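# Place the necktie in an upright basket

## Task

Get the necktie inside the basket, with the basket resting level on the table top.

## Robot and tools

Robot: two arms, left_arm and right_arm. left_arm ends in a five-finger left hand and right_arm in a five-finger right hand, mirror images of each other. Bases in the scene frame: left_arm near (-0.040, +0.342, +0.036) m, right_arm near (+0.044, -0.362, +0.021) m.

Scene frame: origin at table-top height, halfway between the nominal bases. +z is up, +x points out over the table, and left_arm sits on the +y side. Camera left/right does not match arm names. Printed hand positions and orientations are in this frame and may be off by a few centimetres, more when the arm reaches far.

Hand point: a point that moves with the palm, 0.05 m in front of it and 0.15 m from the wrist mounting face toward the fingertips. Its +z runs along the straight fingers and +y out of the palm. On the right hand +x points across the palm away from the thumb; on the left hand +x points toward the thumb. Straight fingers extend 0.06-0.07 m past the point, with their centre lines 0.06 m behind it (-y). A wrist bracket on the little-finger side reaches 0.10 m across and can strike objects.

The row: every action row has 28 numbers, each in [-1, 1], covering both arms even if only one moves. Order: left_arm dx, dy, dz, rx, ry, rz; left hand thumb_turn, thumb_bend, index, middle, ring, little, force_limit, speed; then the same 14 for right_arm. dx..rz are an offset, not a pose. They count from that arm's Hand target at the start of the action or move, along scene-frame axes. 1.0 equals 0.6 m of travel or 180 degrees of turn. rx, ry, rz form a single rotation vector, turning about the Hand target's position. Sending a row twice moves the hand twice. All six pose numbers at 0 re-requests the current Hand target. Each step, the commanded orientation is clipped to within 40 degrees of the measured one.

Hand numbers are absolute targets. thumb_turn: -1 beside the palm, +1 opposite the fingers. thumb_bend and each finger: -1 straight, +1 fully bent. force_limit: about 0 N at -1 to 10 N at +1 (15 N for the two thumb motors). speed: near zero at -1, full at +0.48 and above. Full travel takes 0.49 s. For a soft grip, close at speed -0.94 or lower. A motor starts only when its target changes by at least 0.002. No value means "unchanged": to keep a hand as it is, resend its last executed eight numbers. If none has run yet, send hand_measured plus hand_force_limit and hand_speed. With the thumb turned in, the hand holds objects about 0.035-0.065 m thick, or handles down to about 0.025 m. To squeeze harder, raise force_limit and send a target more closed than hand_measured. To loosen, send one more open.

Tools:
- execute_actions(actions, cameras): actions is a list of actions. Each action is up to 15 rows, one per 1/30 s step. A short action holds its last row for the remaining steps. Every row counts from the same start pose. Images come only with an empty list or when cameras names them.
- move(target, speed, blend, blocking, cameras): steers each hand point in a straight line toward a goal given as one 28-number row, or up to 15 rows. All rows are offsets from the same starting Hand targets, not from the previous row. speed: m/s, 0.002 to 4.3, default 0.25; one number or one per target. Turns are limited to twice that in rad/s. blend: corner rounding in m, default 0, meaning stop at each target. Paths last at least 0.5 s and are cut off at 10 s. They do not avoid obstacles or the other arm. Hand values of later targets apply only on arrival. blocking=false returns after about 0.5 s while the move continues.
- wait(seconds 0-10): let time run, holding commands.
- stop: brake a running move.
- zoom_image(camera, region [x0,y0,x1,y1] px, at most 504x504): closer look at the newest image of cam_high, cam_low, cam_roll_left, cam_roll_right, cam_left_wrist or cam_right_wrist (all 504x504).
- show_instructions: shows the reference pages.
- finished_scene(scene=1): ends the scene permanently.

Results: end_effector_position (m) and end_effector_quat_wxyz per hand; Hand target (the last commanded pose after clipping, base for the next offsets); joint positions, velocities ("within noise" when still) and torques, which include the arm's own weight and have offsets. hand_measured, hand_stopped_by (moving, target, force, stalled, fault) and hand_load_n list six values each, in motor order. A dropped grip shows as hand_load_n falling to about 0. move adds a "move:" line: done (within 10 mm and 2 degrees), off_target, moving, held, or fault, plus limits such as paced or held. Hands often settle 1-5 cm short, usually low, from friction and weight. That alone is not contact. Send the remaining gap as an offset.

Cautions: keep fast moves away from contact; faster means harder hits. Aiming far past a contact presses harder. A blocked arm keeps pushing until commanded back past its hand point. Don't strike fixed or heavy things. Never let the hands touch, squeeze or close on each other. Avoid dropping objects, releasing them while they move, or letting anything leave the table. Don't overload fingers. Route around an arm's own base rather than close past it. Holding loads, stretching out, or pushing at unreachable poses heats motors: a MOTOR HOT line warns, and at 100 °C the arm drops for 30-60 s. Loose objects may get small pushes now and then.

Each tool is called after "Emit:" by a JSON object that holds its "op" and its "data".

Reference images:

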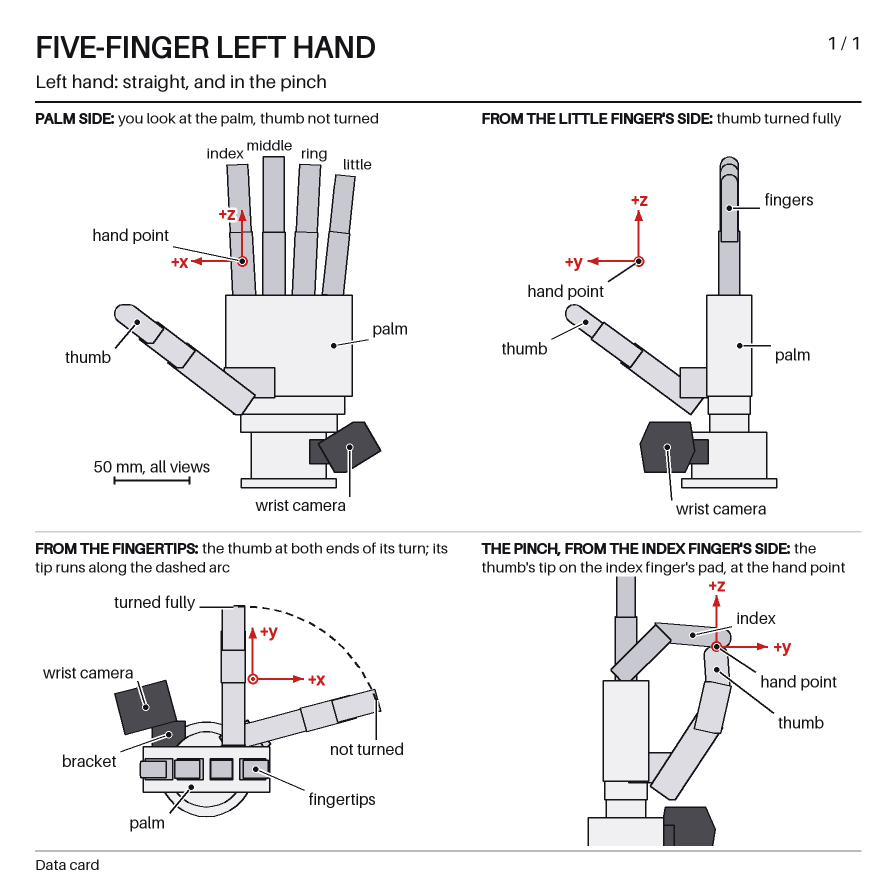

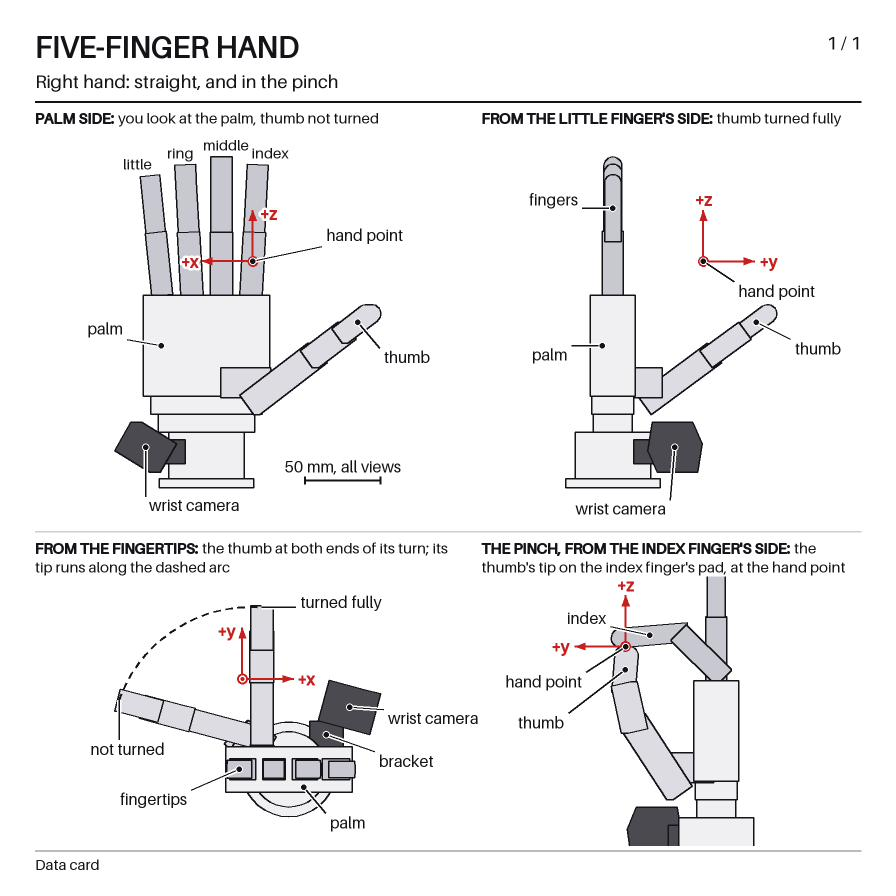

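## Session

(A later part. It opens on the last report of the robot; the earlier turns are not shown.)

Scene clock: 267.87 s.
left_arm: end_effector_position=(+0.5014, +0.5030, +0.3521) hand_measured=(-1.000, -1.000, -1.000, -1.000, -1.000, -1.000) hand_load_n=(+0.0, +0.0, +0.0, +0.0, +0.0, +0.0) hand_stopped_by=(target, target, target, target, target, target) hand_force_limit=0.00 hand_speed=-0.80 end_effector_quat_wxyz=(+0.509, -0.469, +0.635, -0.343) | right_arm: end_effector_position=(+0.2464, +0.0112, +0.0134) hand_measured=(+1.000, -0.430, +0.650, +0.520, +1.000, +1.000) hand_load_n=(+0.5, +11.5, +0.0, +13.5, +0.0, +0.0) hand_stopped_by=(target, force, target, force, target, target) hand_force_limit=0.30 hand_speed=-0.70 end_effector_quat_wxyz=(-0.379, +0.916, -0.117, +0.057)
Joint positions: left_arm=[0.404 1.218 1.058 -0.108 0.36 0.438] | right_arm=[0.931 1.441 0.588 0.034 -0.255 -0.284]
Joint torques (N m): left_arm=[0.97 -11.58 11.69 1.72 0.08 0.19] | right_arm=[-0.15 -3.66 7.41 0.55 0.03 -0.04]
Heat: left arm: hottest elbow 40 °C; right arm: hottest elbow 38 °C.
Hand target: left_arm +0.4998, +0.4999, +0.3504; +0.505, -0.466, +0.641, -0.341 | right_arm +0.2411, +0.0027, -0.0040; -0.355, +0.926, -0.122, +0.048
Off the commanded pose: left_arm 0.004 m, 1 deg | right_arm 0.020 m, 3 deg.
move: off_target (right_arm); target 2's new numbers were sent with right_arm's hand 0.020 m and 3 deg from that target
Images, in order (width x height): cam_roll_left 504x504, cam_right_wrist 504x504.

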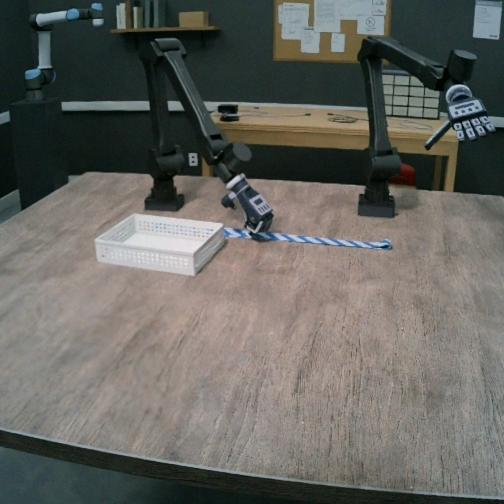

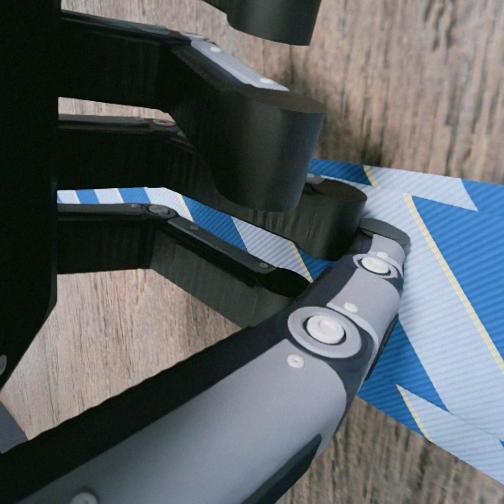

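Emit:
{"op": "move", "data": {"target": [0,0,0,0,0,0,-1,-1,-1,-1,-1,-1,0,-0.8,0,0,0.13,0,0,0,1,0.1,0.65,0.65,1,1,0.3,-0.7], "speed": 0.08, "cameras": ["cam_high","cam_low","cam_roll_left","cam_right_wrist"]}}

Emit:
{"op": "zoom_image", "data": {"camera": "cam_roll_left", "region": [200, 170, 320, 270]}}

Scene clock: 278.40 s.
left_arm: end_effector_position=(+0.5014, +0.5030, +0.3521) hand_measured=(-1.000, -1.000, -1.000, -1.000, -1.000, -1.000) hand_load_n=(-0.5, +0.0, +0.0, +0.0, +0.0, +0.0) hand_stopped_by=(target, target, target, target, target, target) hand_force_limit=0.00 hand_speed=-0.80 end_effector_quat_wxyz=(+0.509, -0.469, +0.635, -0.343) | right_arm: end_effector_position=(+0.2274, -0.0155, +0.0508) hand_measured=(+1.000, -0.430, +0.650, +0.520, +1.000, +1.000) hand_load_n=(+1.0, +12.0, +0.0, +14.0, +0.0, +0.0) hand_stopped_by=(target, force, target, force, target, target) hand_force_limit=0.30 hand_speed=-0.70 end_effector_quat_wxyz=(-0.336, +0.933, -0.127, +0.035)
Joint positions: left_arm=[0.404 1.218 1.058 -0.108 0.36 0.438] | right_arm=[0.931 1.294 0.625 -0.253 -0.252 -0.284]
Joint torques (N m): left_arm=[0.79 -11.52 11.74 1.83 0.08 0.2] | right_arm=[0.09 -6.24 12.82 0.77 -0.1 -0.03]
Heat: left arm: hottest elbow 40 °C; right arm: hottest elbow 38 °C.
Hand target: left_arm +0.4998, +0.4999, +0.3504; +0.505, -0.466, +0.641, -0.341 | right_arm +0.2411, +0.0027, +0.0739; -0.355, +0.926, -0.122, +0.048
Off the commanded pose: left_arm 0.004 m, 1 deg | right_arm 0.032 m, 3 deg.
move: off_target (right_arm)
Images, in order (width x height): cam_high 504x504, cam_low 504x504, cam_roll_left 504x504, cam_right_wrist 504x504.

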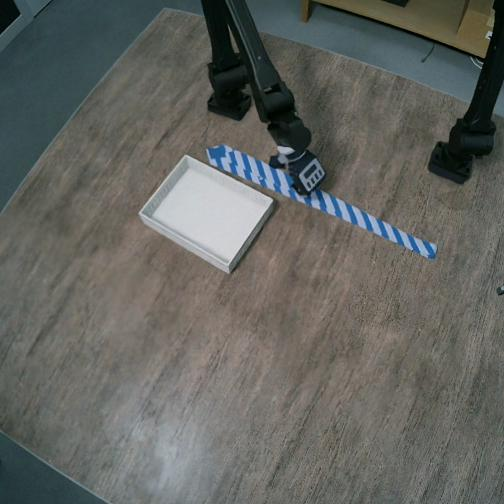

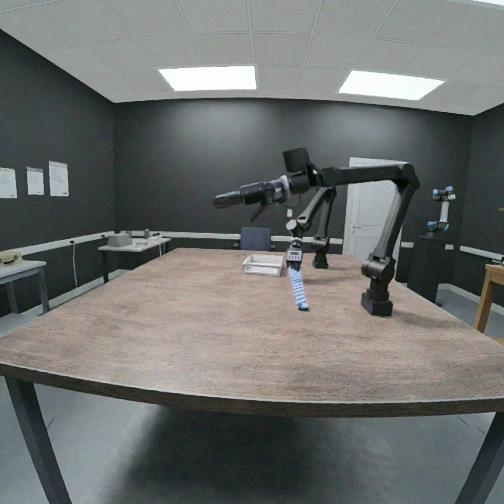

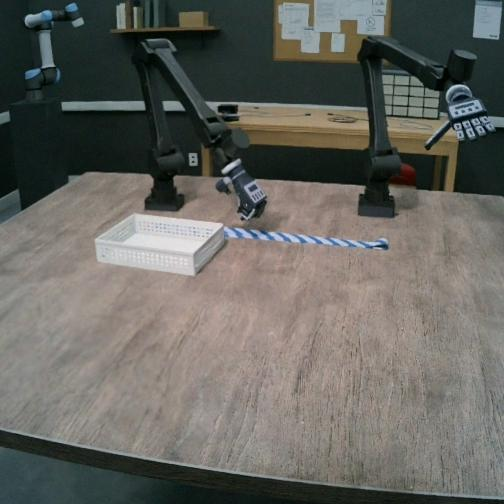

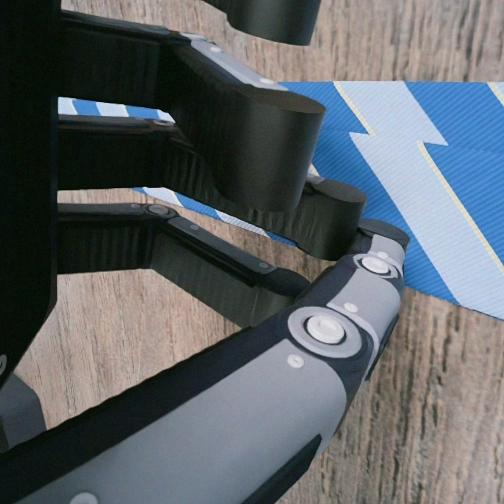

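Scaled by 4.200.

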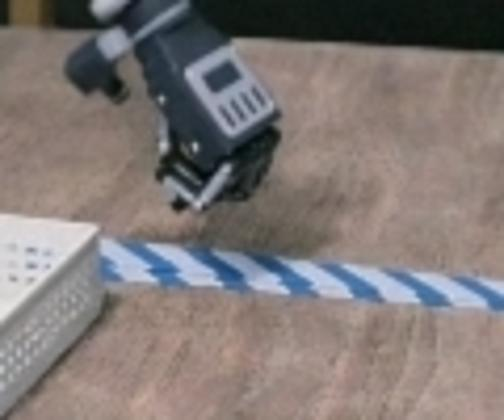

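Emit:
{"op": "move", "data": {"target": [0,0,0,0,0,0,-1,-1,-1,-1,-1,-1,0,-0.8,0.03,-0.05,0.2,0,0,0,1,-1,-0.3,-0.3,1,1,0.3,0], "speed": 0.2, "cameras": ["cam_high","cam_low","cam_roll_left","cam_roll_right","cam_right_wrist"]}}

Emit:
{"op": "zoom_image", "data": {"camera": "cam_high", "region": [190, 130, 450, 280]}}

Emit:
{"op": "zoom_image", "data": {"camera": "cam_roll_left", "region": [200, 210, 400, 270]}}

Scene clock: 334.93 s.
left_arm: end_effector_position=(+0.5014, +0.5030, +0.3521) hand_measured=(-1.000, -1.000, -1.000, -1.000, -1.000, -1.000) hand_load_n=(+0.0, +0.0, +0.0, +0.0, -0.5, +0.0) hand_stopped_by=(target, target, target, target, target, target) hand_force_limit=0.00 hand_speed=-0.80 end_effector_quat_wxyz=(+0.509, -0.469, +0.635, -0.343) | right_arm: end_effector_position=(+0.2458, -0.0379, +0.1672) hand_measured=(+1.000, -1.000, -0.300, -0.300, +1.000, +1.000) hand_load_n=(+0.0, +0.0, +0.0, +0.0, +0.0, +0.0) hand_stopped_by=(target, target, target, target, target, target) hand_force_limit=0.30 hand_speed=0.00 end_effector_quat_wxyz=(-0.336, +0.932, -0.129, +0.034)
Joint positions: left_arm=[0.404 1.218 1.058 -0.108 0.36 0.438] | right_arm=[0.843 1.104 0.824 -0.663 -0.305 -0.354]
Joint torques (N m): left_arm=[0.38 -11.34 11.71 1.74 0.1 0.21] | right_arm=[-0.62 -4.78 14.87 0.75 -0.44 -0.1]
Heat: left arm: hottest elbow 40 °C; right arm: hottest elbow 43 °C.
Hand target: left_arm +0.4998, +0.4999, +0.3504; +0.505, -0.466, +0.641, -0.341 | right_arm +0.2591, -0.0273, +0.1940; -0.355, +0.926, -0.122, +0.048
Off the commanded pose: left_arm 0.004 m, 1 deg | right_arm 0.032 m, 3 deg.
move: off_target (right_arm)
Images, in order (width x height): cam_high 504x504, cam_low 504x504, cam_roll_left 504x504, cam_roll_right 504x504, cam_right_wrist 504x504.

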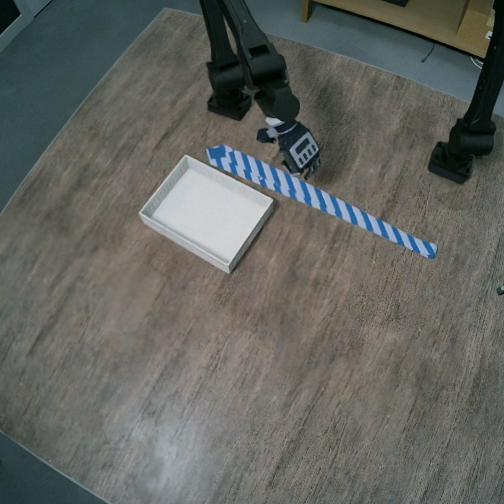

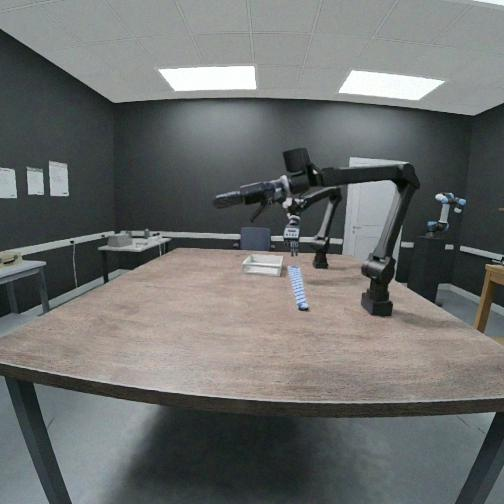

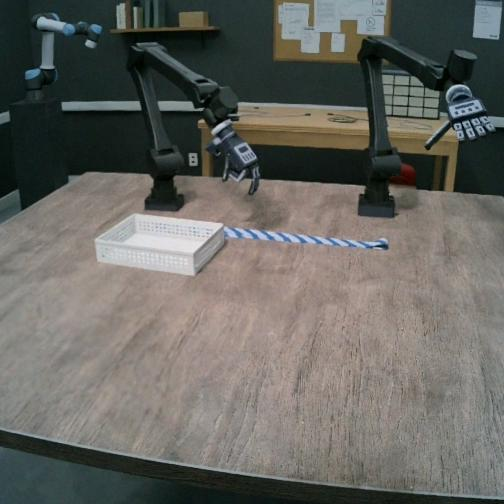

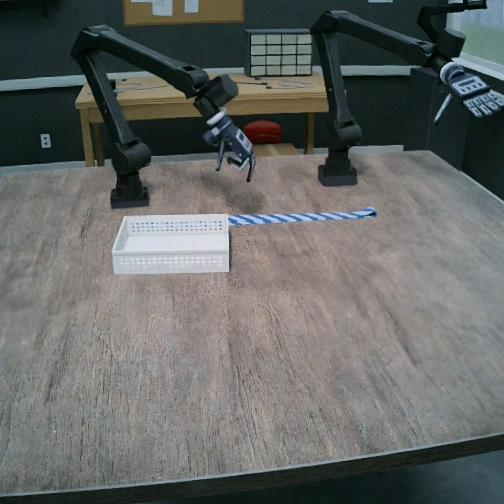

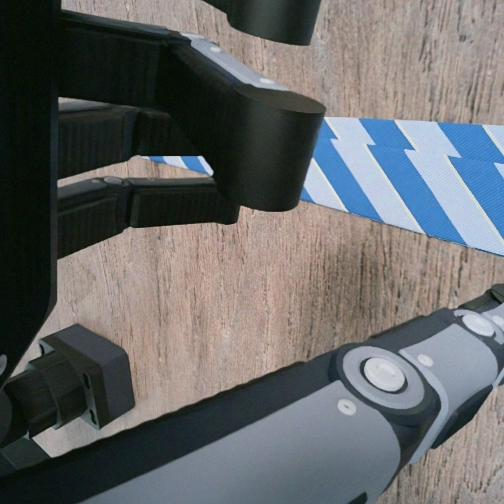

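Scaled by 1.938.

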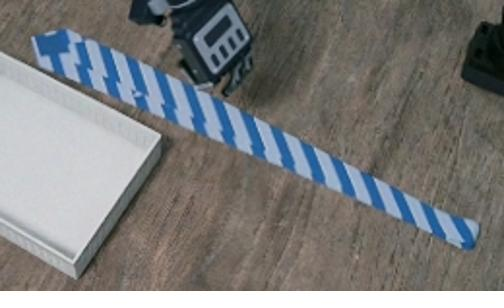

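Scaled by 2.520.

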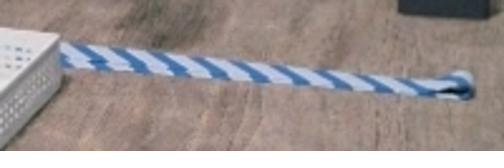

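Emit:
{"op": "move", "data": {"target": [-0.383,-0.2665,-0.2507,-0.0999,0.1637,0.0453,1,-1,-0.3,-0.3,1,1,0,0,0,0,0,0,0,0,1,-1,-0.3,-0.3,1,1,0.3,0], "speed": 0.2, "cameras": ["cam_high","cam_roll_left","cam_left_wrist"]}}

Emit:
{"op": "zoom_image", "data": {"camera": "cam_left_wrist", "region": [0, 0, 504, 504]}}

Scene clock: 367.80 s.
left_arm: end_effector_position=(+0.2715, +0.3422, +0.1981) hand_measured=(+1.000, -1.000, -0.300, -0.300, +1.000, +1.000) hand_load_n=(+0.5, +0.0, +0.0, +0.0, +0.0, +0.0) hand_stopped_by=(target, target, target, target, target, target) hand_force_limit=0.00 hand_speed=0.00 end_effector_quat_wxyz=(-0.274, +0.650, -0.655, +0.270) | right_arm: end_effector_position=(+0.2458, -0.0379, +0.1672) hand_measured=(+1.000, -1.000, -0.300, -0.300, +1.000, +1.000) hand_load_n=(+0.0, +0.0, +0.0, +0.0, +0.0, +0.0) hand_stopped_by=(target, target, target, target, target, target) hand_force_limit=0.30 hand_speed=0.00 end_effector_quat_wxyz=(-0.336, +0.932, -0.129, +0.034)
Joint positions: left_arm=[0.128 0.733 0.626 -0.68 0.096 0.108] | right_arm=[0.843 1.104 0.824 -0.663 -0.305 -0.355]
Joint torques (N m): left_arm=[1.2 -4.42 11.9 1.39 -0.12 -0.05] | right_arm=[-1.2 -4.37 14.8 0.72 -0.4 -0.08]
Heat: left arm: hottest elbow 40 °C; right arm: hottest elbow 56 °C.
Hand target: left_arm +0.2700, +0.3401, +0.2001; -0.271, +0.653, -0.653, +0.270 | right_arm +0.2591, -0.0273, +0.1940; -0.356, +0.926, -0.122, +0.048
Off the commanded pose: left_arm 0.003 m, 1 deg | right_arm 0.032 m, 3 deg.
move: off_target (right_arm)
Images, in order (width x height): cam_high 504x504, cam_roll_left 504x504, cam_left_wrist 504x504.

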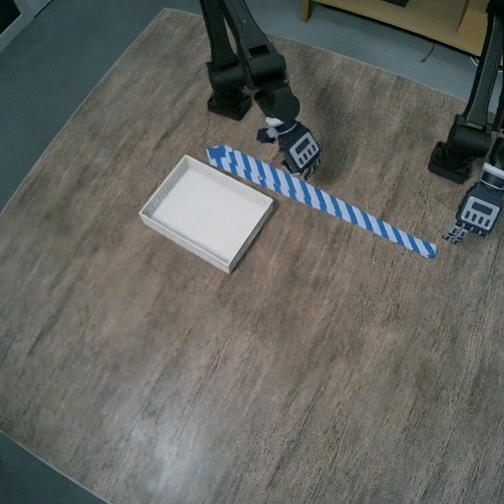

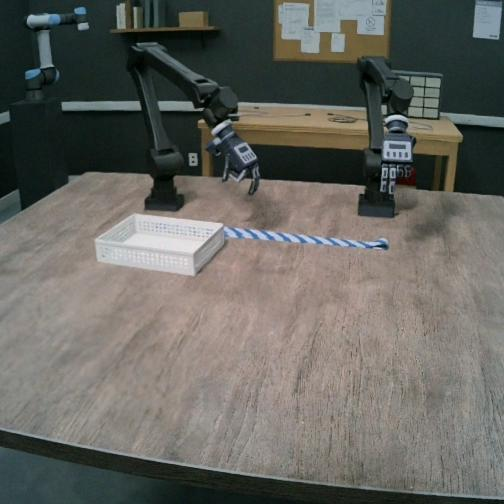

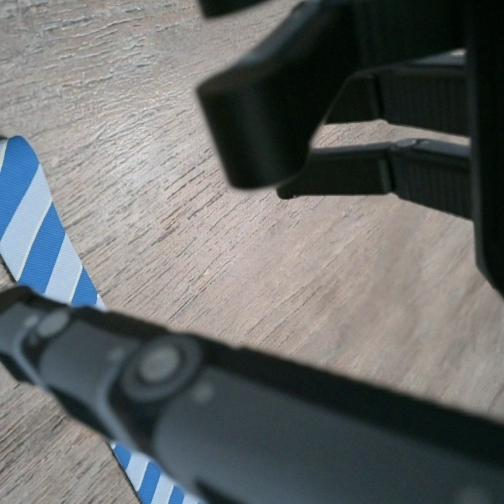

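Scaled by 1.000.

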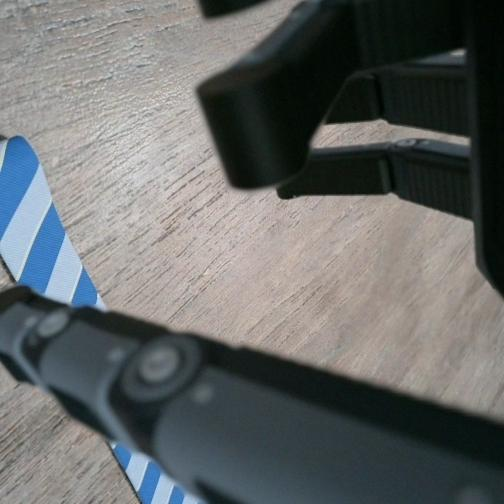

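Emit:
{"op": "move", "data": {"target": [-0.013,-0.047,-0.2335,0,0,0,1,-1,-0.3,-0.3,1,1,0,0,-0.0985,-0.2045,0.093,0,0,0,1,-1,-0.3,-0.3,1,1,0.3,0], "speed": 0.15, "cameras": ["cam_high","cam_roll_left","cam_left_wrist"]}}

Emit:
{"op": "zoom_image", "data": {"camera": "cam_roll_left", "region": [330, 170, 450, 270]}}

Emit:
{"op": "zoom_image", "data": {"camera": "cam_high", "region": [380, 150, 504, 274]}}

Scene clock: 391.53 s.
left_arm: end_effector_position=(+0.2558, +0.3142, +0.0560) hand_measured=(+1.000, -1.000, -0.300, -0.300, +1.000, +1.000) hand_load_n=(+0.0, +0.0, +0.0, +0.0, +0.0, +0.0) hand_stopped_by=(target, target, target, target, target, target) hand_force_limit=0.00 hand_speed=0.00 end_effector_quat_wxyz=(-0.266, +0.654, -0.658, +0.262) | right_arm: end_effector_position=(+0.1995, -0.1479, +0.2476) hand_measured=(+1.000, -1.000, -0.300, -0.300, +1.000, +1.000) hand_load_n=(+0.0, +0.0, +0.0, +0.0, +0.0, +0.0) hand_stopped_by=(target, target, target, target, target, target) hand_force_limit=0.30 hand_speed=0.00 end_effector_quat_wxyz=(-0.356, +0.925, -0.123, +0.047)
Joint positions: left_arm=[0 0.888 0.299 -0.218 0.005 0.015] | right_arm=[0.652 0.717 0.824 -1.056 -0.421 -0.518]
Joint torques (N m): left_arm=[0.03 -3.84 10.18 2.71 -0.15 -0.03] | right_arm=[-0.5 -0.21 11.18 0.69 -0.49 -0.11]
Heat: left arm: hottest elbow 41 °C; right arm: hottest elbow 60 °C.
Hand target: left_arm +0.2622, +0.3118, +0.0599; -0.271, +0.653, -0.653, +0.270 | right_arm +0.2000, -0.1499, +0.2497; -0.355, +0.926, -0.122, +0.047
Off the commanded pose: left_arm 0.008 m, 1 deg | right_arm 0.003 m, 0 deg.
move: done
Images, in order (width x height): cam_high 504x504, cam_roll_left 504x504, cam_left_wrist 504x504.

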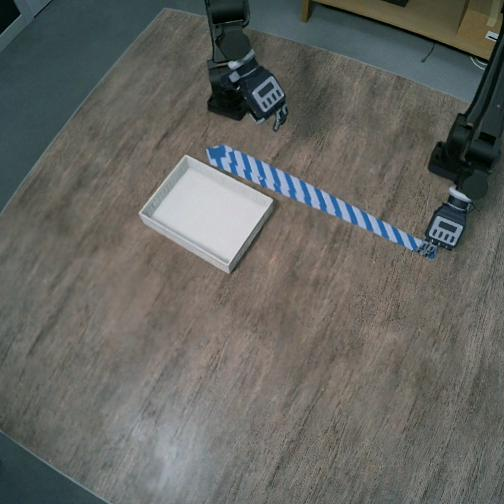

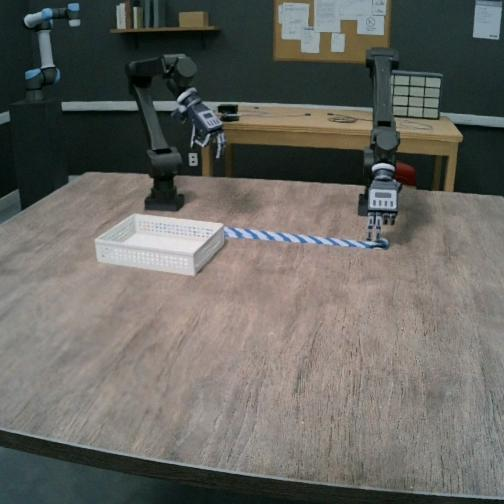

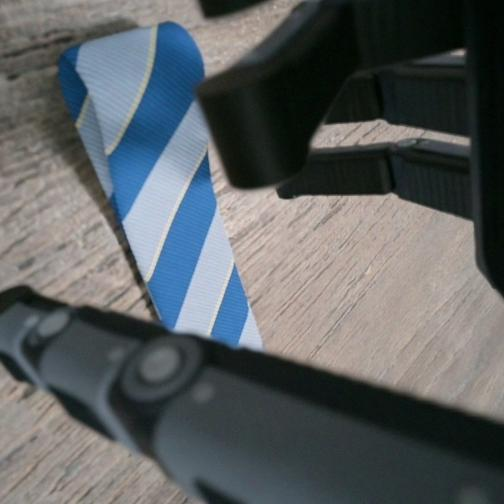

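Scaled by 4.200.

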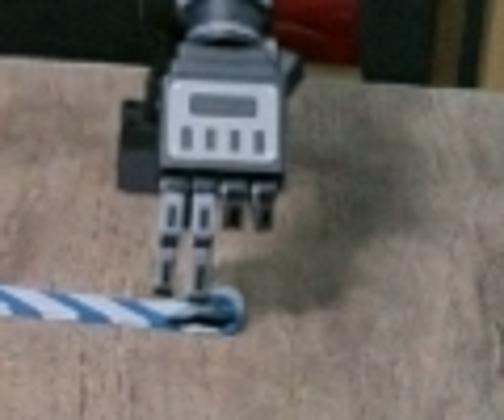

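Scaled by 4.065.

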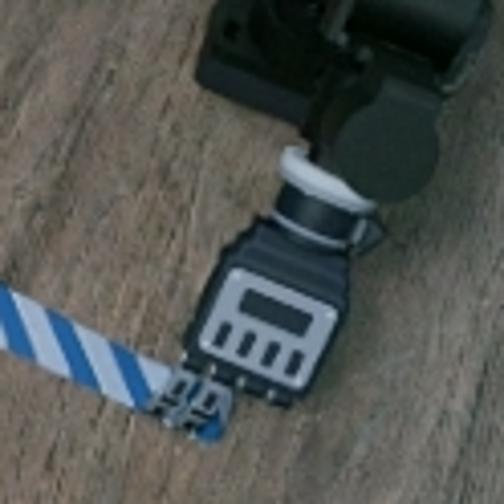

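Emit:
{"op": "move", "data": {"target": [0.013,0.0,-0.063,0,0,0,1,-1,-0.3,-0.3,1,1,0,0,0,0,0,0,0,0,1,-1,-0.3,-0.3,1,1,0.3,0], "speed": 0.06, "cameras": ["cam_high","cam_roll_left","cam_left_wrist"]}}

Emit:
{"op": "zoom_image", "data": {"camera": "cam_roll_left", "region": [330, 190, 430, 270]}}

Scene clock: 417.27 s.
left_arm: end_effector_position=(+0.2750, +0.3144, +0.0313) hand_measured=(+1.000, -1.000, -0.300, -0.300, +1.000, +1.000) hand_load_n=(+0.0, +0.0, +0.0, -3.0, +0.0, +0.0) hand_stopped_by=(target, target, target, target, target, target) hand_force_limit=0.00 hand_speed=0.00 end_effector_quat_wxyz=(-0.279, +0.650, -0.652, +0.275) | right_arm: end_effector_position=(+0.1995, -0.1479, +0.2476) hand_measured=(+1.000, -1.000, -0.300, -0.300, +1.000, +1.000) hand_load_n=(+0.0, +0.0, +0.0, +0.0, +0.0, +0.0) hand_stopped_by=(target, target, target, target, target, target) hand_force_limit=0.30 hand_speed=0.00 end_effector_quat_wxyz=(-0.356, +0.925, -0.123, +0.048)
Joint positions: left_arm=[0 1.046 0.269 0.01 0.004 0.013] | right_arm=[0.652 0.717 0.824 -1.056 -0.421 -0.518]
Joint torques (N m): left_arm=[0.67 -3.25 7.6 2.61 -0.19 -0.02] | right_arm=[-0.62 0.21 11.18 0.81 -0.44 -0.1]
Heat: left arm: hottest elbow 41 °C; right arm: hottest elbow 56 °C.
Hand target: left_arm +0.2698, +0.3118, +0.0220; -0.271, +0.653, -0.653, +0.270 | right_arm +0.2000, -0.1499, +0.2497; -0.355, +0.926, -0.122, +0.047
Off the commanded pose: left_arm 0.011 m, 1 deg | right_arm 0.003 m, 0 deg.
move: off_target (left_arm)
Images, in order (width x height): cam_high 504x504, cam_roll_left 504x504, cam_left_wrist 504x504.

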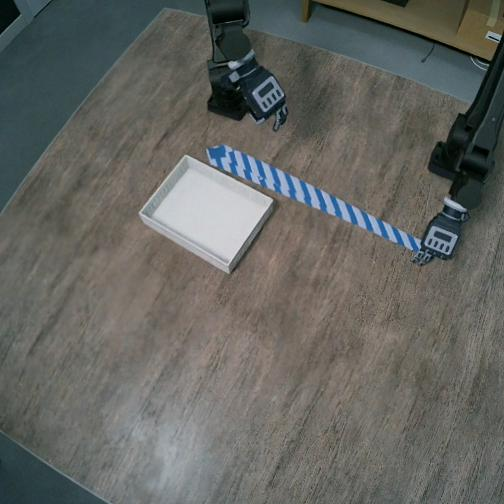

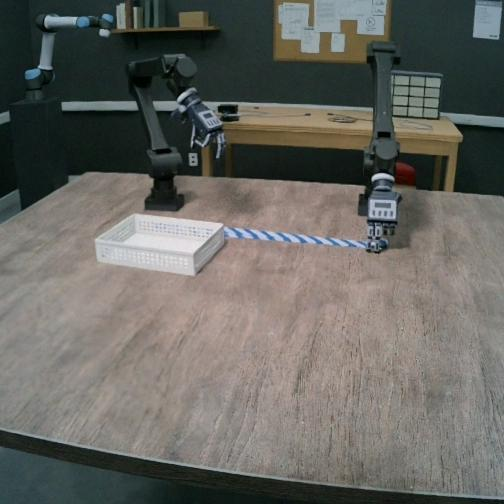

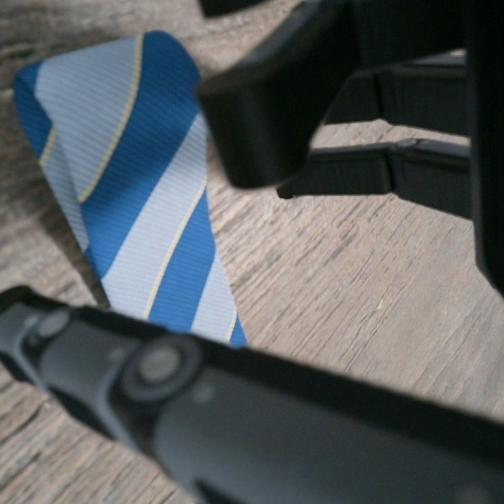

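Scaled by 5.040.

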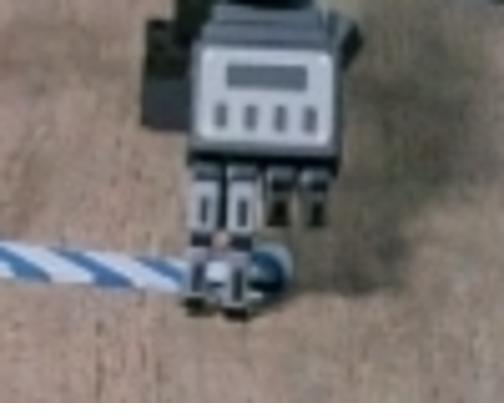

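Emit:
{"op": "move", "data": {"target": [[0,0,-0.012,0,0,0,1,-1,0.05,0.05,1,1,0,-0.7,0,0,0,0,0,0,1,-1,-0.3,-0.3,1,1,0.3,0],[0,0,-0.022,0,0,0,1,-1,0.2,0.2,1,1,0,-0.7,0,0,0,0,0,0,1,-1,-0.3,-0.3,1,1,0.3,0]], "speed": 0.06, "cameras": ["cam_high","cam_roll_left","cam_left_wrist"]}}

Emit:
{"op": "zoom_image", "data": {"camera": "cam_roll_left", "region": [330, 190, 430, 270]}}

Scene clock: 426.77 s.
left_arm: end_effector_position=(+0.2781, +0.3144, +0.0189) hand_measured=(+1.000, -1.000, +0.200, +0.200, +1.000, +1.000) hand_load_n=(+0.0, +0.0, +0.0, -1.5, +0.0, +0.0) hand_stopped_by=(target, target, target, target, target, target) hand_force_limit=0.00 hand_speed=-0.70 end_effector_quat_wxyz=(-0.281, +0.649, -0.650, +0.277) | right_arm: end_effector_position=(+0.1995, -0.1479, +0.2476) hand_measured=(+1.000, -1.000, -0.300, -0.300, +1.000, +1.000) hand_load_n=(+0.0, +0.0, +0.0, +0.0, +0.0, +0.0) hand_stopped_by=(target, target, target, target, target, target) hand_force_limit=0.30 hand_speed=0.00 end_effector_quat_wxyz=(-0.356, +0.925, -0.123, +0.048)
Joint positions: left_arm=[0 1.112 0.254 0.098 0.004 0.012] | right_arm=[0.652 0.717 0.824 -1.056 -0.421 -0.518]
Joint torques (N m): left_arm=[0.44 -4.48 6.82 2.19 -0.2 -0.03] | right_arm=[-0.62 -0.21 11.15 0.84 -0.48 -0.13]
Heat: left arm: hottest elbow 41 °C; right arm: hottest elbow 55 °C.
Hand target: left_arm +0.2699, +0.3118, +0.0088; -0.271, +0.653, -0.653, +0.270 | right_arm +0.2000, -0.1499, +0.2497; -0.355, +0.926, -0.122, +0.047
Off the commanded pose: left_arm 0.013 m, 2 deg | right_arm 0.003 m, 0 deg.
move: off_target (left_arm); target 2's new numbers were sent with left_arm's hand 0.018 m and 2 deg from that target
Images, in order (width x height): cam_high 504x504, cam_roll_left 504x504, cam_left_wrist 504x504.

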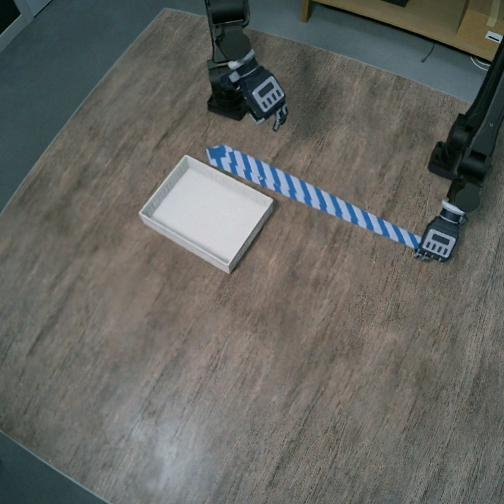

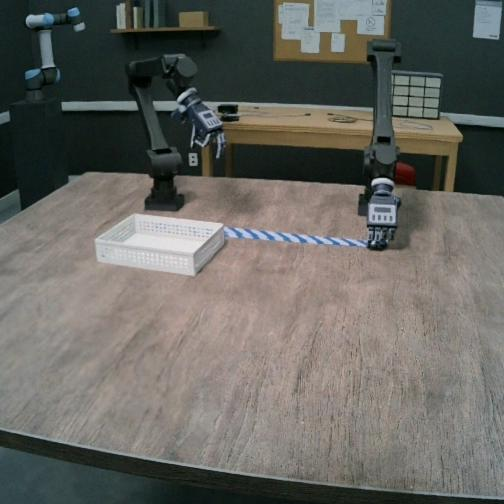

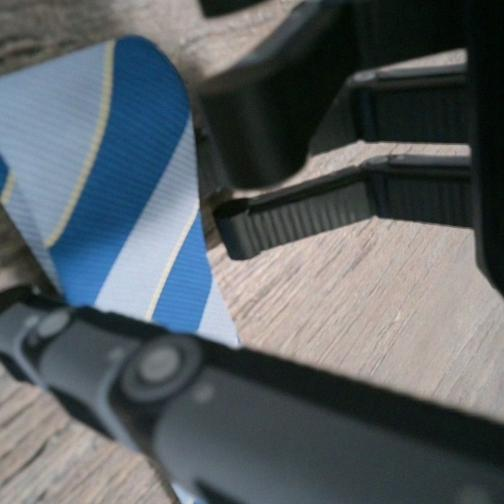

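Scaled by 5.040.

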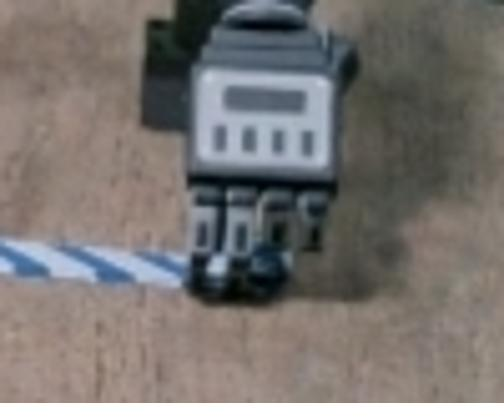

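Emit:
{"op": "move", "data": {"target": [[0,0,-0.008,0,0,0,1,-0.6,0.35,0.35,1,1,0.1,-0.7,0,0,0,0,0,0,1,-1,-0.3,-0.3,1,1,0.3,0],[0,0,-0.018,0,0,0,1,-0.1,0.6,0.6,1,1,0.1,-0.75,0,0,0,0,0,0,1,-1,-0.3,-0.3,1,1,0.3,0]], "speed": 0.06, "cameras": ["cam_high","cam_roll_left","cam_left_wrist"]}}

Emit:
{"op": "zoom_image", "data": {"camera": "cam_left_wrist", "region": [0, 80, 304, 384]}}

Scene clock: 439.23 s.
left_arm: end_effector_position=(+0.2781, +0.3139, +0.0143) hand_measured=(+1.000, -0.926, +0.600, +0.600, +1.000, +1.000) hand_load_n=(-2.0, +14.5, +0.0, +0.0, +0.0, +0.0) hand_stopped_by=(target, force, target, target, target, target) hand_force_limit=0.10 hand_speed=-0.75 end_effector_quat_wxyz=(-0.282, +0.649, -0.649, +0.280) | right_arm: end_effector_position=(+0.1995, -0.1479, +0.2476) hand_measured=(+1.000, -1.000, -0.300, -0.300, +1.000, +1.000) hand_load_n=(+0.0, +0.0, +0.0, +0.0, +0.0, +0.0) hand_stopped_by=(target, target, target, target, target, target) hand_force_limit=0.30 hand_speed=0.00 end_effector_quat_wxyz=(-0.356, +0.925, -0.123, +0.048)
Joint positions: left_arm=[0 1.133 0.243 0.136 0.006 0.009] | right_arm=[0.652 0.717 0.824 -1.056 -0.421 -0.518]
Joint torques (N m): left_arm=[0.56 -2.08 6.46 3.22 -0.24 0.04] | right_arm=[-0.67 -0.15 11.19 0.72 -0.47 -0.13]
Heat: left arm: hottest elbow 40 °C; right arm: hottest elbow 55 °C.
Hand target: left_arm +0.2699, +0.3118, -0.0020; -0.271, +0.653, -0.653, +0.270 | right_arm +0.2000, -0.1499, +0.2497; -0.355, +0.926, -0.122, +0.047
Off the commanded pose: left_arm 0.018 m, 2 deg | right_arm 0.003 m, 0 deg.
move: off_target (left_arm); target 2's new numbers were sent with left_arm's hand 0.018 m and 2 deg from that target
Images, in order (width x height): cam_high 504x504, cam_roll_left 504x504, cam_left_wrist 504x504.

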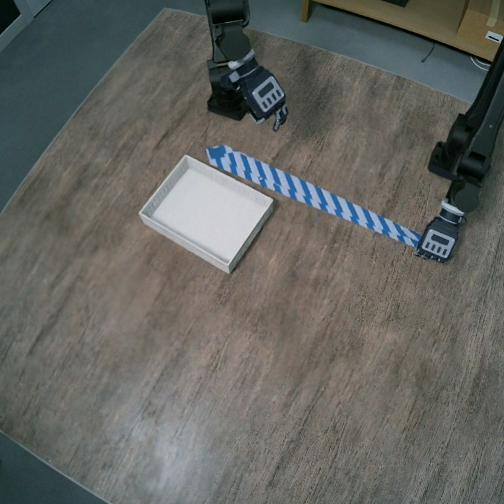

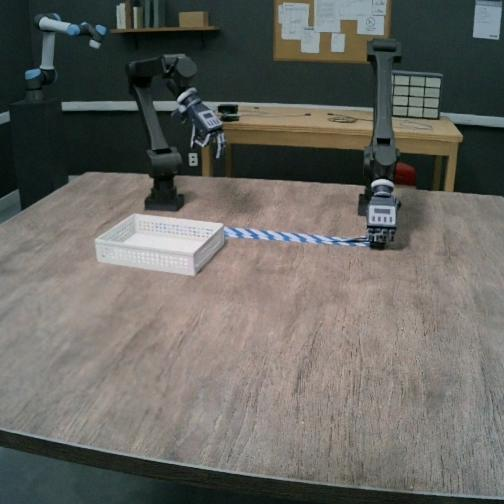

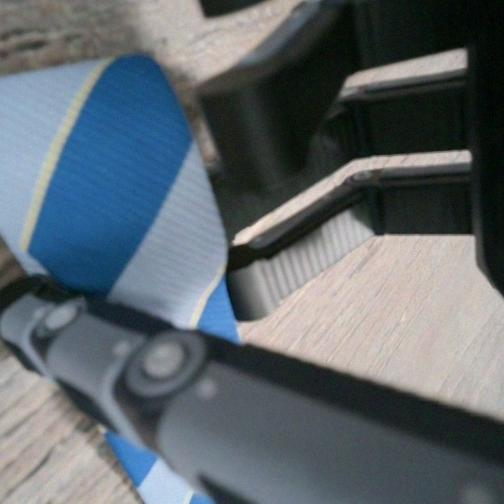

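Scaled by 1.658.

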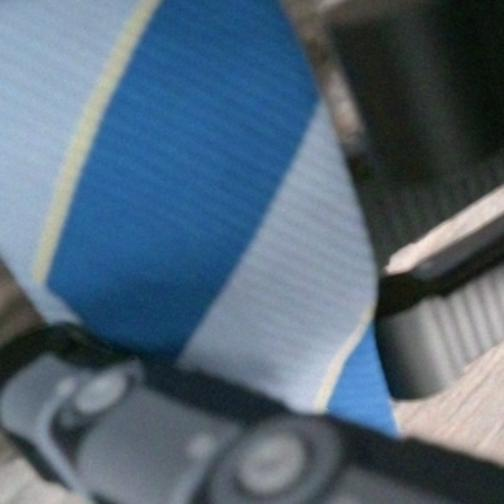

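Emit:
{"op": "move", "data": {"target": [[0,0,0.027,0,0,0,1,-0.92,0.6,0.6,1,1,0.1,-0.7,0,0,0,0,0,0,1,-1,-0.3,-0.3,1,1,0.3,0],[0,0,0.027,0,0,0,1,-0.5,0.6,0.6,1,1,0.1,-0.75,0,0,0,0,0,0,1,-1,-0.3,-0.3,1,1,0.3,0]], "speed": 0.06, "cameras": ["cam_high","cam_roll_left","cam_left_wrist"]}}

Emit:
{"op": "zoom_image", "data": {"camera": "cam_left_wrist", "region": [0, 80, 304, 384]}}

Scene clock: 450.30 s.
left_arm: end_effector_position=(+0.2707, +0.3142, +0.0148) hand_measured=(+1.000, -0.512, +0.600, +0.600, +1.000, +1.000) hand_load_n=(+0.5, +8.0, +2.5, +0.5, +0.0, +0.0) hand_stopped_by=(target, force, target, target, target, target) hand_force_limit=0.10 hand_speed=-0.75 end_effector_quat_wxyz=(-0.275, +0.652, -0.652, +0.272) | right_arm: end_effector_position=(+0.1995, -0.1479, +0.2476) hand_measured=(+1.000, -1.000, -0.300, -0.300, +1.000, +1.000) hand_load_n=(+0.0, +0.0, +0.0, +0.0, +0.0, +0.0) hand_stopped_by=(target, target, target, target, target, target) hand_force_limit=0.30 hand_speed=0.00 end_effector_quat_wxyz=(-0.356, +0.925, -0.123, +0.048)
Joint positions: left_arm=[0 1.105 0.243 0.085 0.004 0.009] | right_arm=[0.652 0.717 0.824 -1.056 -0.421 -0.518]
Joint torques (N m): left_arm=[0.67 -5.42 8.49 1.46 -0.18 0.03] | right_arm=[-0.91 0.09 11.15 0.87 -0.53 -0.13]
Heat: left arm: hottest elbow 39 °C; right arm: hottest elbow 54 °C.
Hand target: left_arm +0.2699, +0.3119, +0.0142; -0.271, +0.653, -0.653, +0.270 | right_arm +0.2000, -0.1499, +0.2497; -0.355, +0.926, -0.122, +0.047
Off the commanded pose: left_arm 0.002 m, 1 deg | right_arm 0.003 m, 0 deg.
move: done
Images, in order (width x height): cam_high 504x504, cam_roll_left 504x504, cam_left_wrist 504x504.

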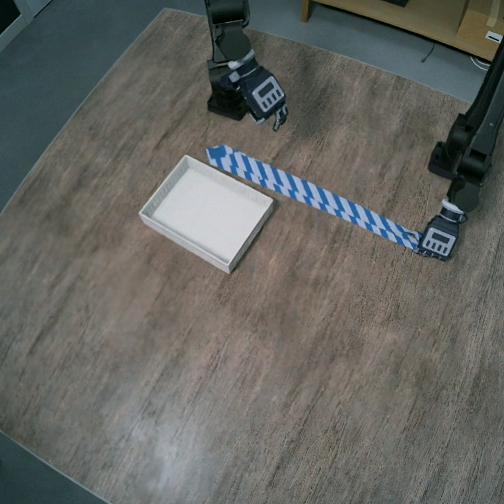

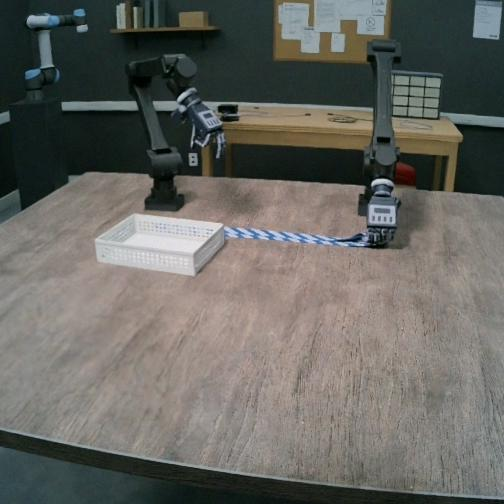

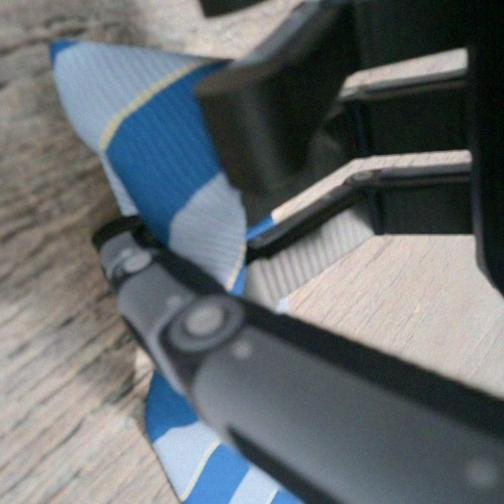

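Scaled by 1.658.

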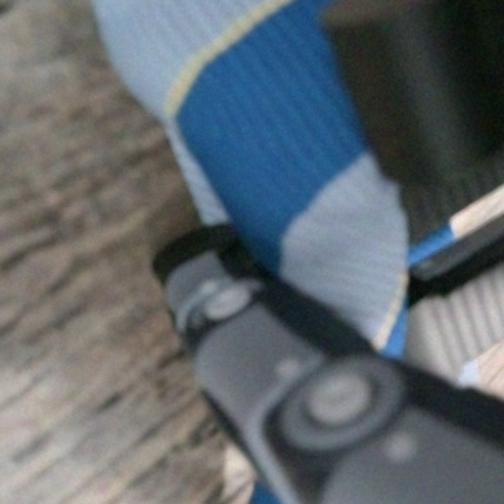

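Emit:
{"op": "move", "data": {"target": [[0,0,0.004,0,0,0,1,-0.2,0.7,0.7,1,1,0.4,-0.8,0,0,0,0,0,0,1,-1,-0.3,-0.3,1,1,0.3,0]], "speed": 0.06, "cameras": ["cam_roll_left","cam_left_wrist"]}}

Emit:
{"op": "zoom_image", "data": {"camera": "cam_left_wrist", "region": [0, 80, 304, 384]}}

Scene clock: 456.83 s.
left_arm: end_effector_position=(+0.2682, +0.3141, +0.0134) hand_measured=(+1.000, -0.498, +0.700, +0.630, +1.000, +1.000) hand_load_n=(+1.0, +9.0, +0.0, +10.5, +0.0, +0.0) hand_stopped_by=(target, force, target, force, target, target) hand_force_limit=0.40 hand_speed=-0.80 end_effector_quat_wxyz=(-0.271, +0.654, -0.653, +0.269) | right_arm: end_effector_position=(+0.1995, -0.1479, +0.2476) hand_measured=(+1.000, -1.000, -0.300, -0.300, +1.000, +1.000) hand_load_n=(+0.0, +0.0, -0.5, +0.0, +0.0, +0.0) hand_stopped_by=(target, target, target, target, target, target) hand_force_limit=0.30 hand_speed=0.00 end_effector_quat_wxyz=(-0.356, +0.925, -0.123, +0.048)
Joint positions: left_arm=[0 1.104 0.243 0.074 0.004 0.009] | right_arm=[0.652 0.717 0.824 -1.056 -0.421 -0.518]
Joint torques (N m): left_arm=[0.5 -6.18 8.76 1.29 -0.19 0.05] | right_arm=[-0.26 0.26 11.25 0.73 -0.53 -0.12]
Heat: left arm: hottest elbow 38 °C; right arm: hottest elbow 54 °C.
Hand target: left_arm +0.2699, +0.3119, +0.0166; -0.271, +0.653, -0.653, +0.270 | right_arm +0.2000, -0.1499, +0.2497; -0.355, +0.926, -0.122, +0.047
Off the commanded pose: left_arm 0.004 m, 0 deg | right_arm 0.003 m, 0 deg.
move: done
Images, in order (width x height): cam_roll_left 504x504, cam_left_wrist 504x504.

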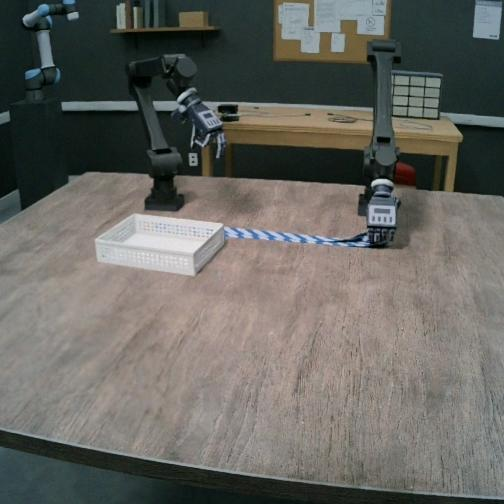

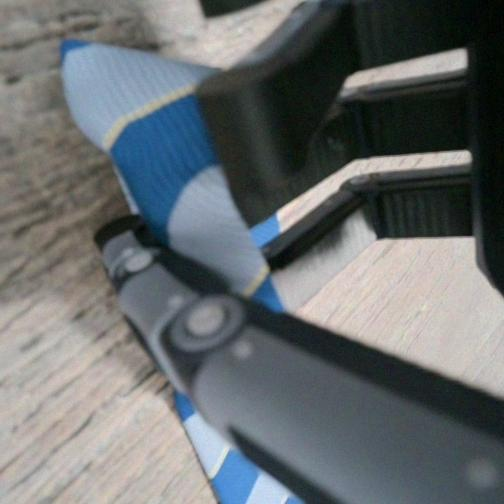

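Scaled by 1.658.

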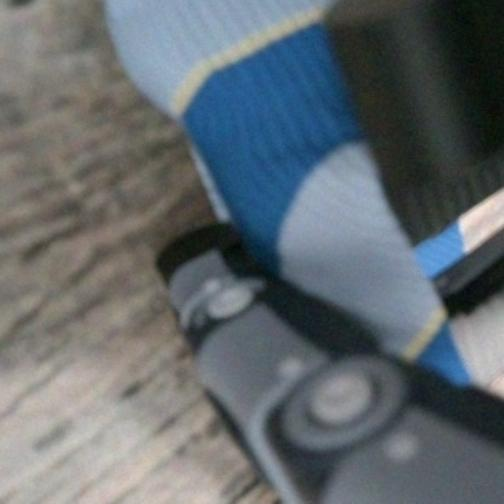

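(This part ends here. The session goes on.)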